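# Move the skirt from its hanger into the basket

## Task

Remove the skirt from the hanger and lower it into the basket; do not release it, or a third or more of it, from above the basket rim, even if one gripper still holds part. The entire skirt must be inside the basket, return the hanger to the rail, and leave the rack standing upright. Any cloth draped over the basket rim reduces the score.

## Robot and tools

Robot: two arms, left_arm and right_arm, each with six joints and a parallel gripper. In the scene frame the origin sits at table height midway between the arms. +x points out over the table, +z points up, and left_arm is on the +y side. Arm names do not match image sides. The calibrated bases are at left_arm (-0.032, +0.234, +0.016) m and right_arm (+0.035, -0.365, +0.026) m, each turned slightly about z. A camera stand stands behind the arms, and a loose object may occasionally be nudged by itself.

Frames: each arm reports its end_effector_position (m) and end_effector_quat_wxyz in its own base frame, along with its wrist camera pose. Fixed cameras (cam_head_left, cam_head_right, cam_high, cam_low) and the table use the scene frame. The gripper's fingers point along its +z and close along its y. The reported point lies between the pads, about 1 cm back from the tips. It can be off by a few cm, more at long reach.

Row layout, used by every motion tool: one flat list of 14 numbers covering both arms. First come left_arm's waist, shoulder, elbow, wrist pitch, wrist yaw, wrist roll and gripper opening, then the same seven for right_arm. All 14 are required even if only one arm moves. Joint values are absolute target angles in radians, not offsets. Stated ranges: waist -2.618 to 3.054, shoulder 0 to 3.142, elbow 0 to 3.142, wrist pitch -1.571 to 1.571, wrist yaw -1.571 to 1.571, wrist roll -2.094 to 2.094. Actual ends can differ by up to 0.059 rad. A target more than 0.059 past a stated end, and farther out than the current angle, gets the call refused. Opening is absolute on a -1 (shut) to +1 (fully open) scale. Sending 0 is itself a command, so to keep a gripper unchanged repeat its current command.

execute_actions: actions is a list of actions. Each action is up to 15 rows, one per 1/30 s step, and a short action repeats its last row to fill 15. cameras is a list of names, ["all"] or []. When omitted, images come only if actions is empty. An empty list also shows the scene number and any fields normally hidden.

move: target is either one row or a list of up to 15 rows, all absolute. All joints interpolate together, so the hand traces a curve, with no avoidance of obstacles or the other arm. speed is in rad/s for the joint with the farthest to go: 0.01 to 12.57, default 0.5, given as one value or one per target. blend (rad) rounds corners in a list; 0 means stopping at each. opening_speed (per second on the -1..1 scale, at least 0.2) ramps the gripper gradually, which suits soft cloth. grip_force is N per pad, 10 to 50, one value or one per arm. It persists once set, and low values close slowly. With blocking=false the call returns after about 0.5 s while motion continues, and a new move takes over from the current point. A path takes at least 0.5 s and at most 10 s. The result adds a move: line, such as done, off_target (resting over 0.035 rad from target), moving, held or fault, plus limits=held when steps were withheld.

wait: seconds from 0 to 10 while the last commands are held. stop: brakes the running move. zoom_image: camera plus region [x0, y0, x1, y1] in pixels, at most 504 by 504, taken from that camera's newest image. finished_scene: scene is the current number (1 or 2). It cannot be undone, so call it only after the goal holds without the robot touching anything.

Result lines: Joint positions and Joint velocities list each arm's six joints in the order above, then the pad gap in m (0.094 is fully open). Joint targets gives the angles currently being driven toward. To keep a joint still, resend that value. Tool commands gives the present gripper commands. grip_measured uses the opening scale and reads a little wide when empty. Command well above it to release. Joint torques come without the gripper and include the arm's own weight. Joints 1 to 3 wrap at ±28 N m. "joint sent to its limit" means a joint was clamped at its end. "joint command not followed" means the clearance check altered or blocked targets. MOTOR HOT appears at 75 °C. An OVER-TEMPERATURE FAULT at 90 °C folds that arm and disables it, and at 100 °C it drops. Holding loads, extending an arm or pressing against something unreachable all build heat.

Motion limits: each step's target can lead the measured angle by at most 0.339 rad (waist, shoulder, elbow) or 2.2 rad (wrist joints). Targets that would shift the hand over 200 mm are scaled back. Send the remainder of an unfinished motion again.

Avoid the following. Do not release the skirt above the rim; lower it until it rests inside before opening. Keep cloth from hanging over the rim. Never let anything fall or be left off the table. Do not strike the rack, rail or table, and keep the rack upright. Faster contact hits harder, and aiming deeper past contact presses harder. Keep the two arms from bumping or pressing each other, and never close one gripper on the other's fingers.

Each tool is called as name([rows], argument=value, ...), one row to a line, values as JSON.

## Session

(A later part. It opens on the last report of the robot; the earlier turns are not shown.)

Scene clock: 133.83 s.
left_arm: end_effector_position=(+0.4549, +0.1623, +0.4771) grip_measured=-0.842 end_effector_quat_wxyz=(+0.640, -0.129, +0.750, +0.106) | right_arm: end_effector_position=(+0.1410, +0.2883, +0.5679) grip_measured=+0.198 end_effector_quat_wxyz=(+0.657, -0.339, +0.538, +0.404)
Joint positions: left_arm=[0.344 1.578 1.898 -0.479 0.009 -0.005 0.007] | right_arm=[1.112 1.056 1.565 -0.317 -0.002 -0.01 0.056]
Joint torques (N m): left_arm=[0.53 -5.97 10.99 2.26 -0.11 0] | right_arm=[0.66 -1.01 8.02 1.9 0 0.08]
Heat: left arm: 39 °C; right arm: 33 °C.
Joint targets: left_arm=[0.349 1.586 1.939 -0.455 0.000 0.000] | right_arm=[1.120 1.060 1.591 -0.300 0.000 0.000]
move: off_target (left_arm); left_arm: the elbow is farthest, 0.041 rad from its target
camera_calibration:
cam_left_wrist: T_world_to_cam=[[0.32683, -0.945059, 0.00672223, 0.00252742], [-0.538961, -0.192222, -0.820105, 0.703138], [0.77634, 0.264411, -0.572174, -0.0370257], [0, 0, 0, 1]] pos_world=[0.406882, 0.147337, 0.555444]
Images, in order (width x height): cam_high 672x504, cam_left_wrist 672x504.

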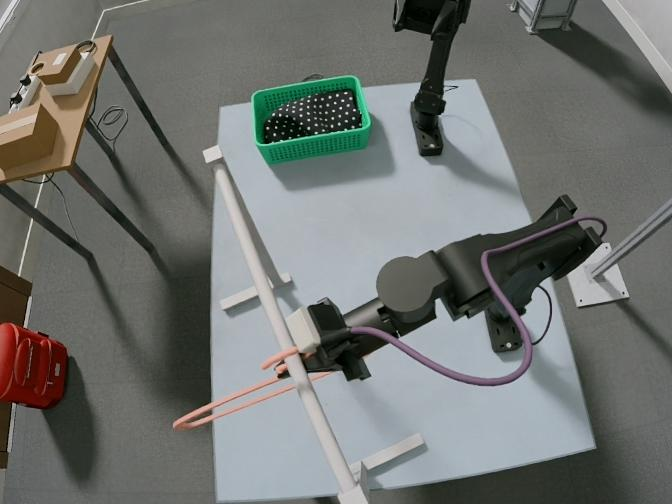

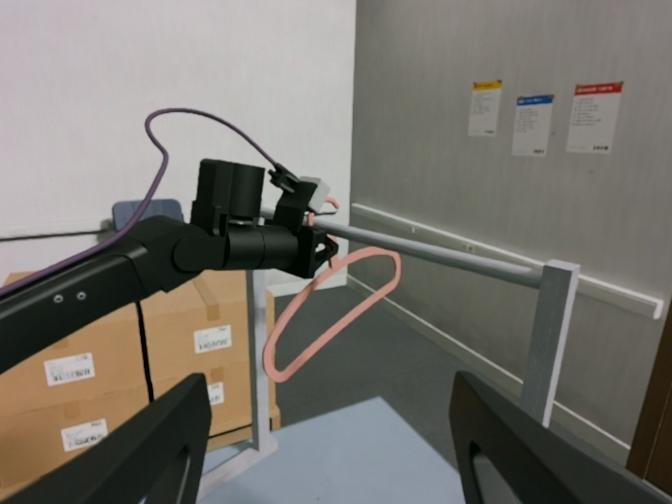

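move(target=[0.349,1.521,1.745,-0.332,0,0,-1,1.12,1.06,1.591,-0.30,0,0,0.2], speed=0.12, cameras=["cam_left_wrist","cam_high","cam_right_wrist"])

zoom_image(camera="cam_left_wrist", region=[200, 130, 400, 290])

zoom_image(camera="cam_high", region=[200, 250, 410, 410])

Scene clock: 137.63 s.
left_arm: end_effector_position=(+0.4627, +0.1651, +0.4552) grip_measured=-0.842 end_effector_quat_wxyz=(+0.645, -0.128, +0.745, +0.108) | right_arm: end_effector_position=(+0.1410, +0.2883, +0.5679) grip_measured=+0.198 end_effector_quat_wxyz=(+0.657, -0.339, +0.538, +0.404)
Joint positions: left_arm=[0.344 1.554 1.759 -0.349 0.009 -0.004 0.007] | right_arm=[1.112 1.056 1.565 -0.317 -0.002 -0.01 0.056]
Joint torques (N m): left_arm=[0.58 -9.57 6.49 2.19 -0.1 0] | right_arm=[0.84 -1.03 8.03 1.85 -0.02 0.08]
Heat: left arm: 40 °C; right arm: 33 °C.
Joint targets: left_arm=[0.349 1.521 1.745 -0.332 0.000 0.000] | right_arm=[1.120 1.060 1.591 -0.300 0.000 0.000]
move: done
camera_calibration:
cam_left_wrist: T_world_to_cam=[[0.326618, -0.945138, 0.00590086, 0.00316932], [-0.527906, -0.187604, -0.828323, 0.687779], [0.783987, 0.26743, -0.560219, -0.0658968], [0, 0, 0, 1]] pos_world=[0.41371, 0.149648, 0.532768]
cam_right_wrist: T_world_to_cam=[[0.899487, -0.436249, 0.0246952, -0.0166952], [-0.0910714, -0.242454, -0.965879, 0.666923], [0.427351, 0.866547, -0.257814, -0.07185], [0, 0, 0, 1]] pos_world=[0.10646, 0.216676, 0.626055]
Images, in order (width x height): cam_high 672x504, cam_left_wrist 672x504, cam_right_wrist 672x504.

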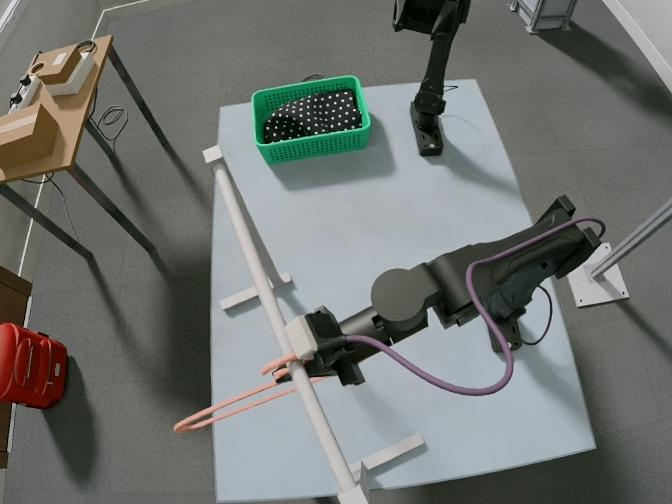

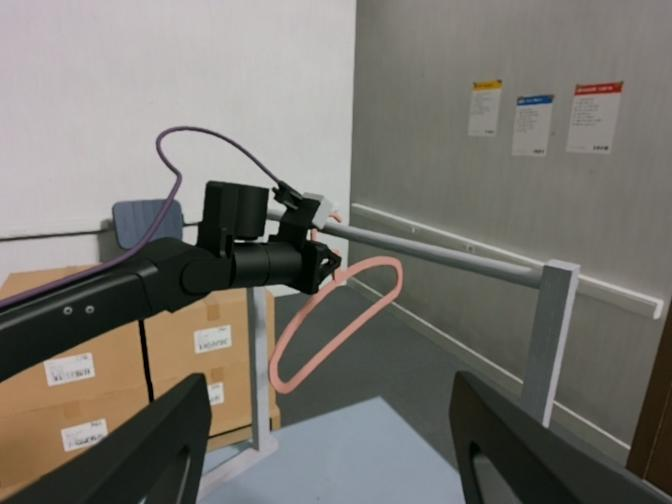

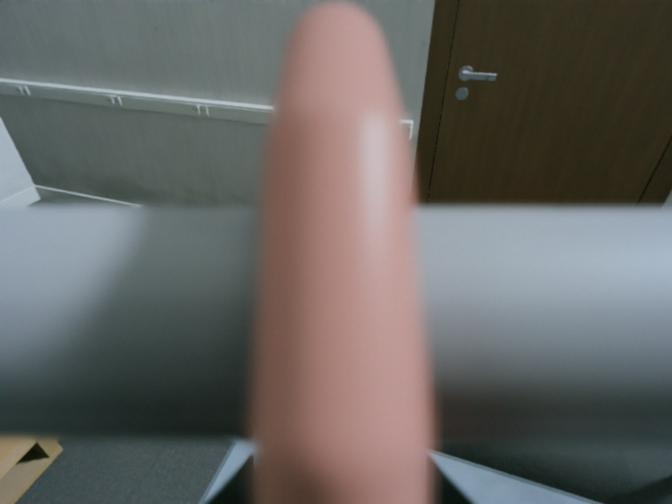

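Scaled by 2.520.

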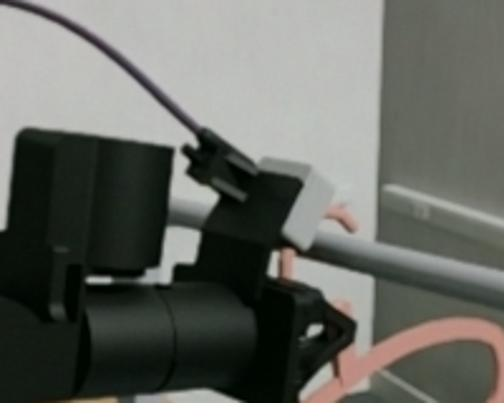

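Scaled by 2.400.

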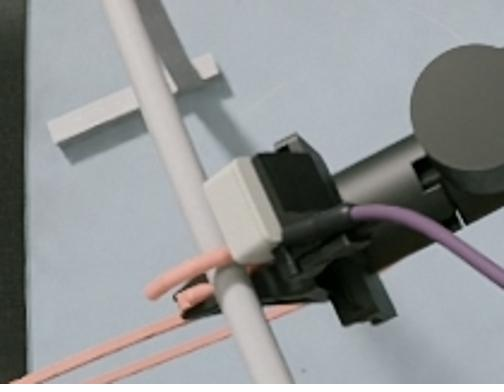

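move([
  [0.349,1.521,1.808,-0.391,0,0,-1,1.12,1.06,1.591,-0.30,0,0,0.2],
  [0.349,1.486,1.688,-0.306,0,0,-1,1.12,1.06,1.591,-0.30,0,0,0.2],
], speed=0.12, cameras=["cam_left_wrist","cam_high","cam_right_wrist"])

zoom_image(camera="cam_left_wrist", region=[200, 130, 400, 290])

zoom_image(camera="cam_high", region=[200, 250, 410, 410])

Scene clock: 144.37 s.
left_arm: end_effector_position=(+0.4564, +0.1628, +0.4519) grip_measured=-0.842 end_effector_quat_wxyz=(+0.648, -0.128, +0.743, +0.108) | right_arm: end_effector_position=(+0.1410, +0.2883, +0.5679) grip_measured=+0.198 end_effector_quat_wxyz=(+0.657, -0.339, +0.538, +0.404)
Joint positions: left_arm=[0.344 1.519 1.703 -0.32 0.009 -0.004 0.007] | right_arm=[1.112 1.056 1.565 -0.317 -0.002 -0.01 0.056]
Joint torques (N m): left_arm=[0.55 -9.25 6.5 2.16 -0.1 0] | right_arm=[0.7 -0.99 8.09 1.84 0.02 0.08]
Heat: left arm: 38 °C; right arm: 33 °C.
Joint targets: left_arm=[0.349 1.486 1.688 -0.306 0.000 0.000] | right_arm=[1.120 1.060 1.591 -0.300 0.000 0.000]
move: done
camera_calibration:
cam_left_wrist: T_world_to_cam=[[0.326601, -0.945145, 0.00574008, 0.00326978], [-0.521972, -0.185427, -0.832564, 0.680149], [0.787957, 0.26892, -0.5539, -0.0671021], [0, 0, 0, 1]] pos_world=[0.406825, 0.147254, 0.529081]
cam_right_wrist: T_world_to_cam=[[0.899487, -0.436249, 0.0246952, -0.0166952], [-0.0910714, -0.242454, -0.965879, 0.666923], [0.427351, 0.866547, -0.257814, -0.07185], [0, 0, 0, 1]] pos_world=[0.10646, 0.216676, 0.626055]
Images, in order (width x height): cam_high 672x504, cam_left_wrist 672x504, cam_right_wrist 672x504.

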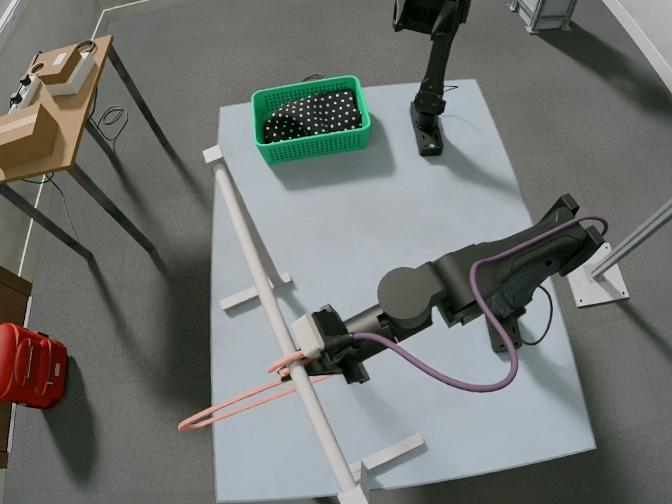

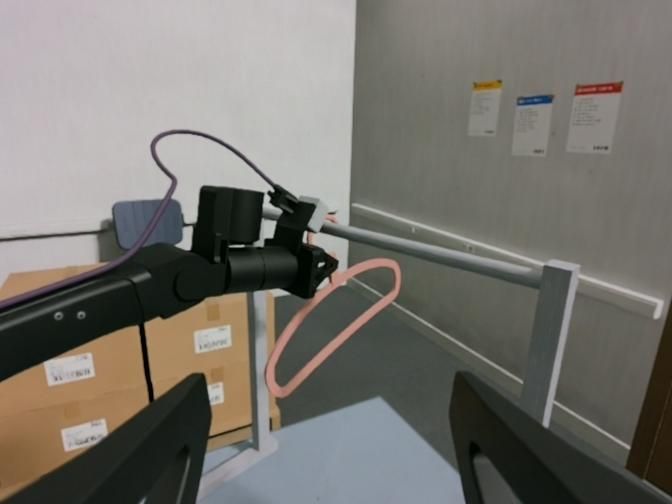

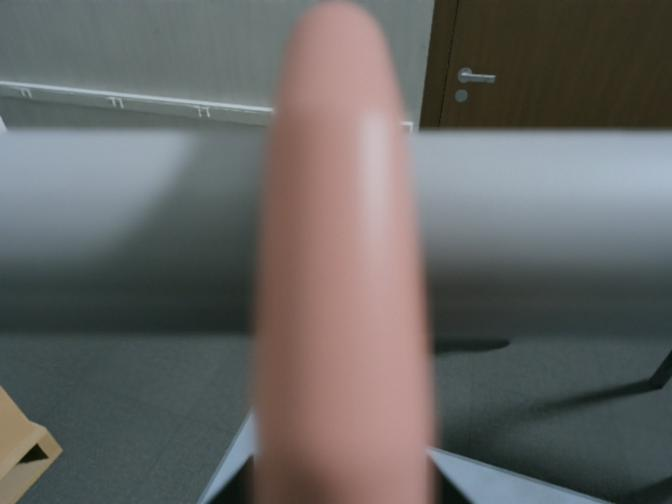

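Scaled by 2.520.

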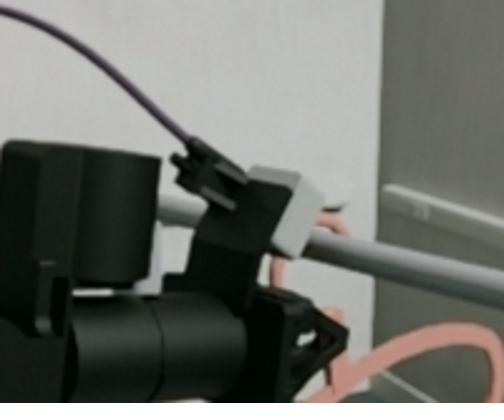

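Scaled by 2.400.

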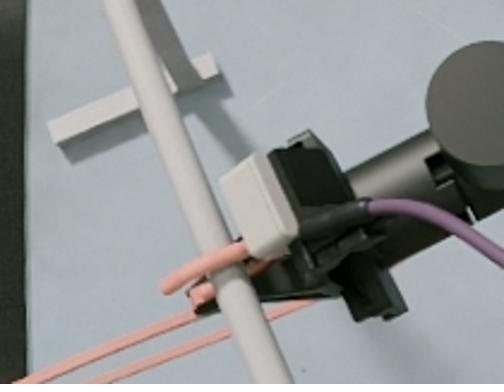

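move([
  [0.349,1.508,1.71,-0.31,0,0,-1,1.12,1.06,1.591,-0.30,0,0,0.2],
  [0.349,1.508,1.71,-0.31,0,0,0.1,1.12,1.06,1.591,-0.30,0,0,0.2],
], speed=0.1, opening_speed=0.5, cameras=["cam_left_wrist","cam_high","cam_right_wrist"])

zoom_image(camera="cam_left_wrist", region=[200, 130, 400, 290])

zoom_image(camera="cam_high", region=[200, 250, 410, 410])

Scene clock: 149.63 s.
left_arm: end_effector_position=(+0.4564, +0.1629, +0.4519) grip_measured=+0.098 end_effector_quat_wxyz=(+0.648, -0.128, +0.743, +0.108) | right_arm: end_effector_position=(+0.1410, +0.2883, +0.5679) grip_measured=+0.198 end_effector_quat_wxyz=(+0.657, -0.339, +0.538, +0.404)
Joint positions: left_arm=[0.344 1.519 1.703 -0.32 0.008 -0.004 0.052] | right_arm=[1.112 1.056 1.565 -0.317 -0.002 -0.01 0.056]
Joint torques (N m): left_arm=[0.59 -7.34 8.34 2.12 -0.1 0] | right_arm=[0.65 -1.09 8.16 1.85 -0.02 0.1]
Heat: left arm: 38 °C; right arm: 33 °C.
Joint targets: left_arm=[0.349 1.508 1.710 -0.310 0.000 0.000] | right_arm=[1.120 1.060 1.591 -0.300 0.000 0.000]
move: done
camera_calibration:
cam_left_wrist: T_world_to_cam=[[0.326993, -0.945009, 0.00573286, 0.003095], [-0.521935, -0.185651, -0.832537, 0.680153], [0.787819, 0.269241, -0.55394, -0.0670714], [0, 0, 0, 1]] pos_world=[0.406824, 0.147254, 0.529081]
cam_right_wrist: T_world_to_cam=[[0.899487, -0.436249, 0.0246952, -0.0166952], [-0.0910714, -0.242454, -0.965879, 0.666923], [0.427351, 0.866547, -0.257814, -0.07185], [0, 0, 0, 1]] pos_world=[0.10646, 0.216676, 0.626055]
Images, in order (width x height): cam_high 672x504, cam_left_wrist 672x504, cam_right_wrist 672x504.

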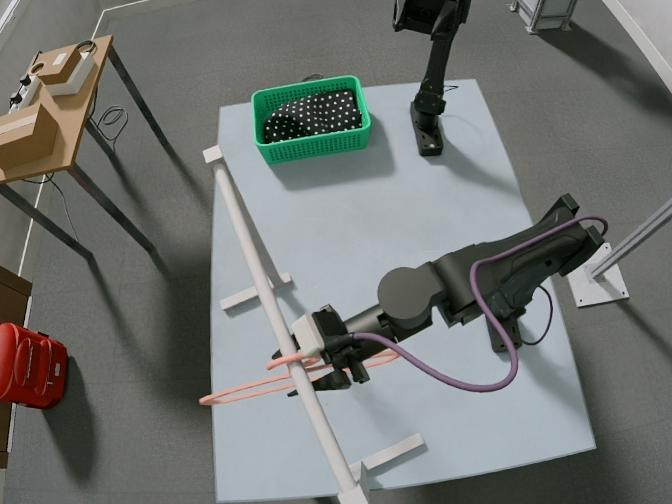

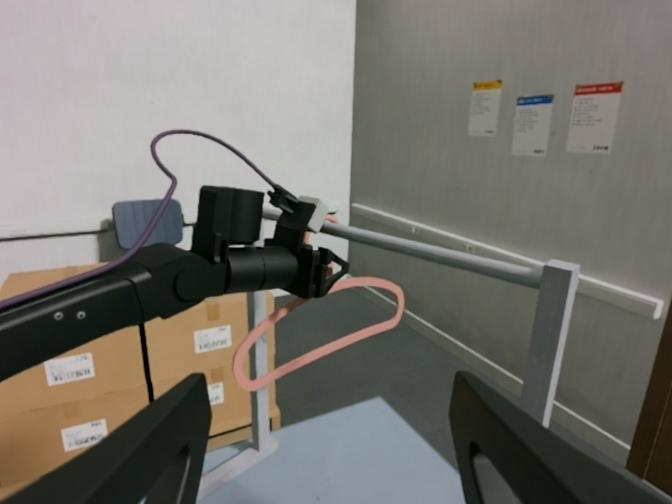

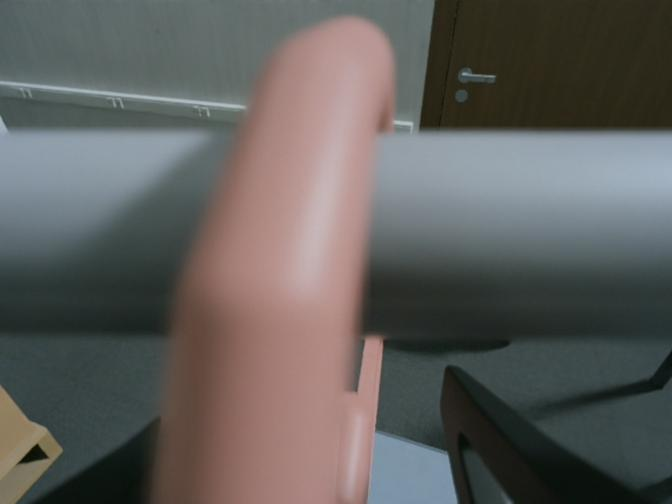

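Scaled by 2.520.

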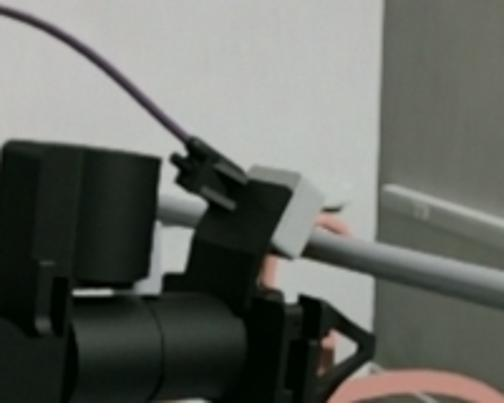

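Scaled by 2.400.

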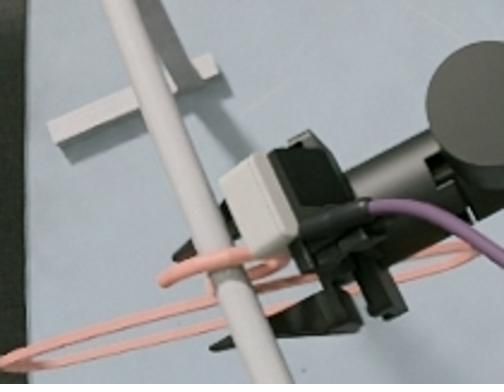

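move([
  [0.349,1.508,1.71,-0.31,0,0,1,1.12,1.06,1.591,-0.30,0,0,0.2],
  [0.349,1.508,1.71,-0.31,0,0,1,1.12,1.06,1.591,-0.30,0,0,0.2],
  [0.349,1.189,1.668,-0.581,0,0,1,1.12,1.06,1.591,-0.30,0,0,0.2],
], speed=0.15, opening_speed=0.8, cameras=["cam_left_wrist","cam_high","cam_right_wrist","cam_head_left"])

Scene clock: 157.47 s.
left_arm: end_effector_position=(+0.3433, +0.1225, +0.5072) grip_measured=+0.998 end_effector_quat_wxyz=(+0.663, -0.125, +0.729, +0.111) | right_arm: end_effector_position=(+0.1410, +0.2883, +0.5679) grip_measured=+0.198 end_effector_quat_wxyz=(+0.657, -0.339, +0.538, +0.404)
Joint positions: left_arm=[0.344 1.203 1.682 -0.575 0.008 -0.003 0.094] | right_arm=[1.112 1.056 1.565 -0.317 -0.002 -0.01 0.056]
Joint torques (N m): left_arm=[0.57 -3.99 5.59 1.95 -0.1 -0.01] | right_arm=[0.66 -1.05 8.24 1.86 0 0.11]
Heat: left arm: 39 °C; right arm: 34 °C.
Joint targets: left_arm=[0.349 1.189 1.668 -0.581 0.000 0.000] | right_arm=[1.120 1.060 1.591 -0.300 0.000 0.000]
move: done
camera_calibration:
cam_left_wrist: T_world_to_cam=[[0.327068, -0.944988, 0.00488954, 0.00200533], [-0.489567, -0.173864, -0.854456, 0.658264], [0.808301, 0.277071, -0.519501, 0.0381164], [0, 0, 0, 1]] pos_world=[0.290799, 0.105783, 0.582249]
cam_right_wrist: T_world_to_cam=[[0.899487, -0.436249, 0.0246952, -0.0166952], [-0.0910714, -0.242454, -0.965879, 0.666923], [0.427351, 0.866547, -0.257814, -0.07185], [0, 0, 0, 1]] pos_world=[0.10646, 0.216676, 0.626055]
Images, in order (width x height): cam_head_left 672x504, cam_high 672x504, cam_left_wrist 672x504, cam_right_wrist 672x504.

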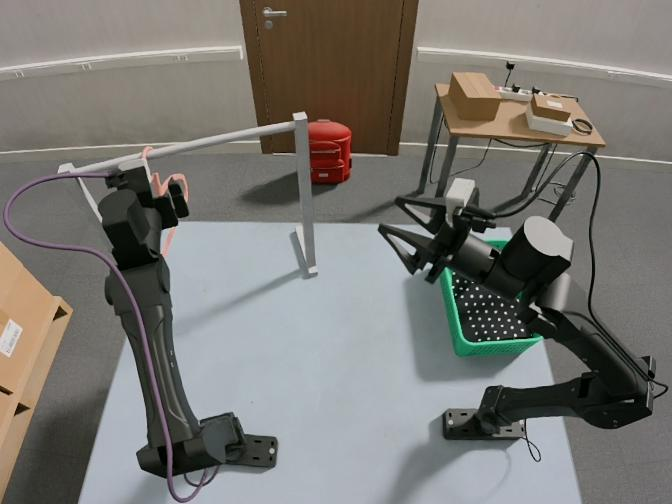

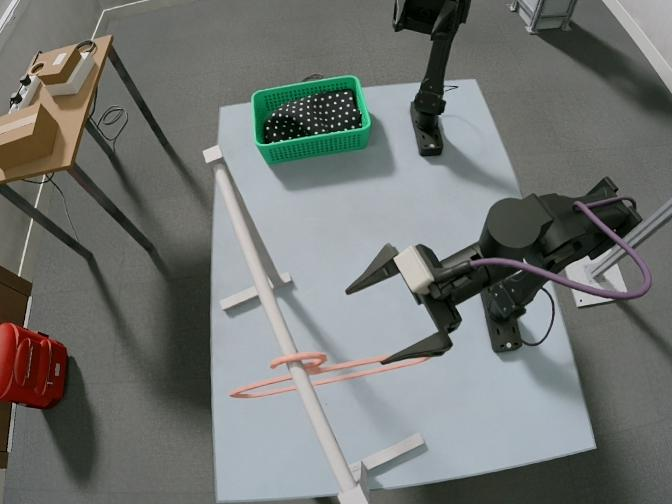

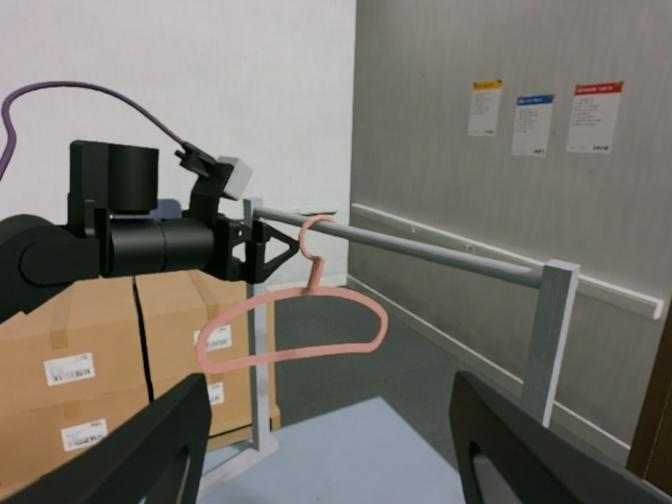

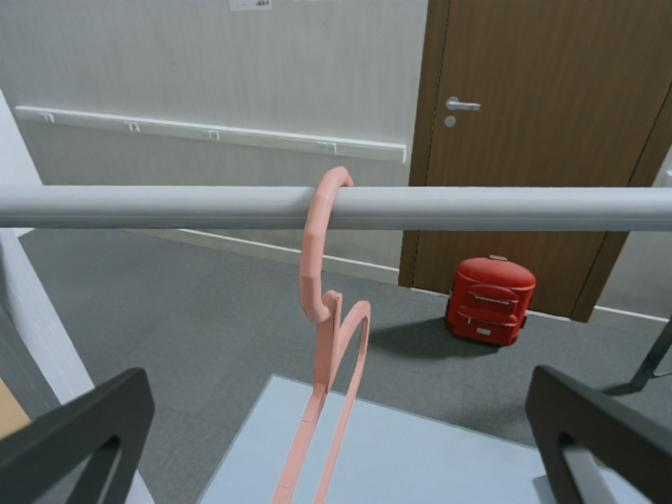

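Hanging, upright, and the skirt is in the basket.

finished_scene(scene=2)

The scene is finished: the task was done.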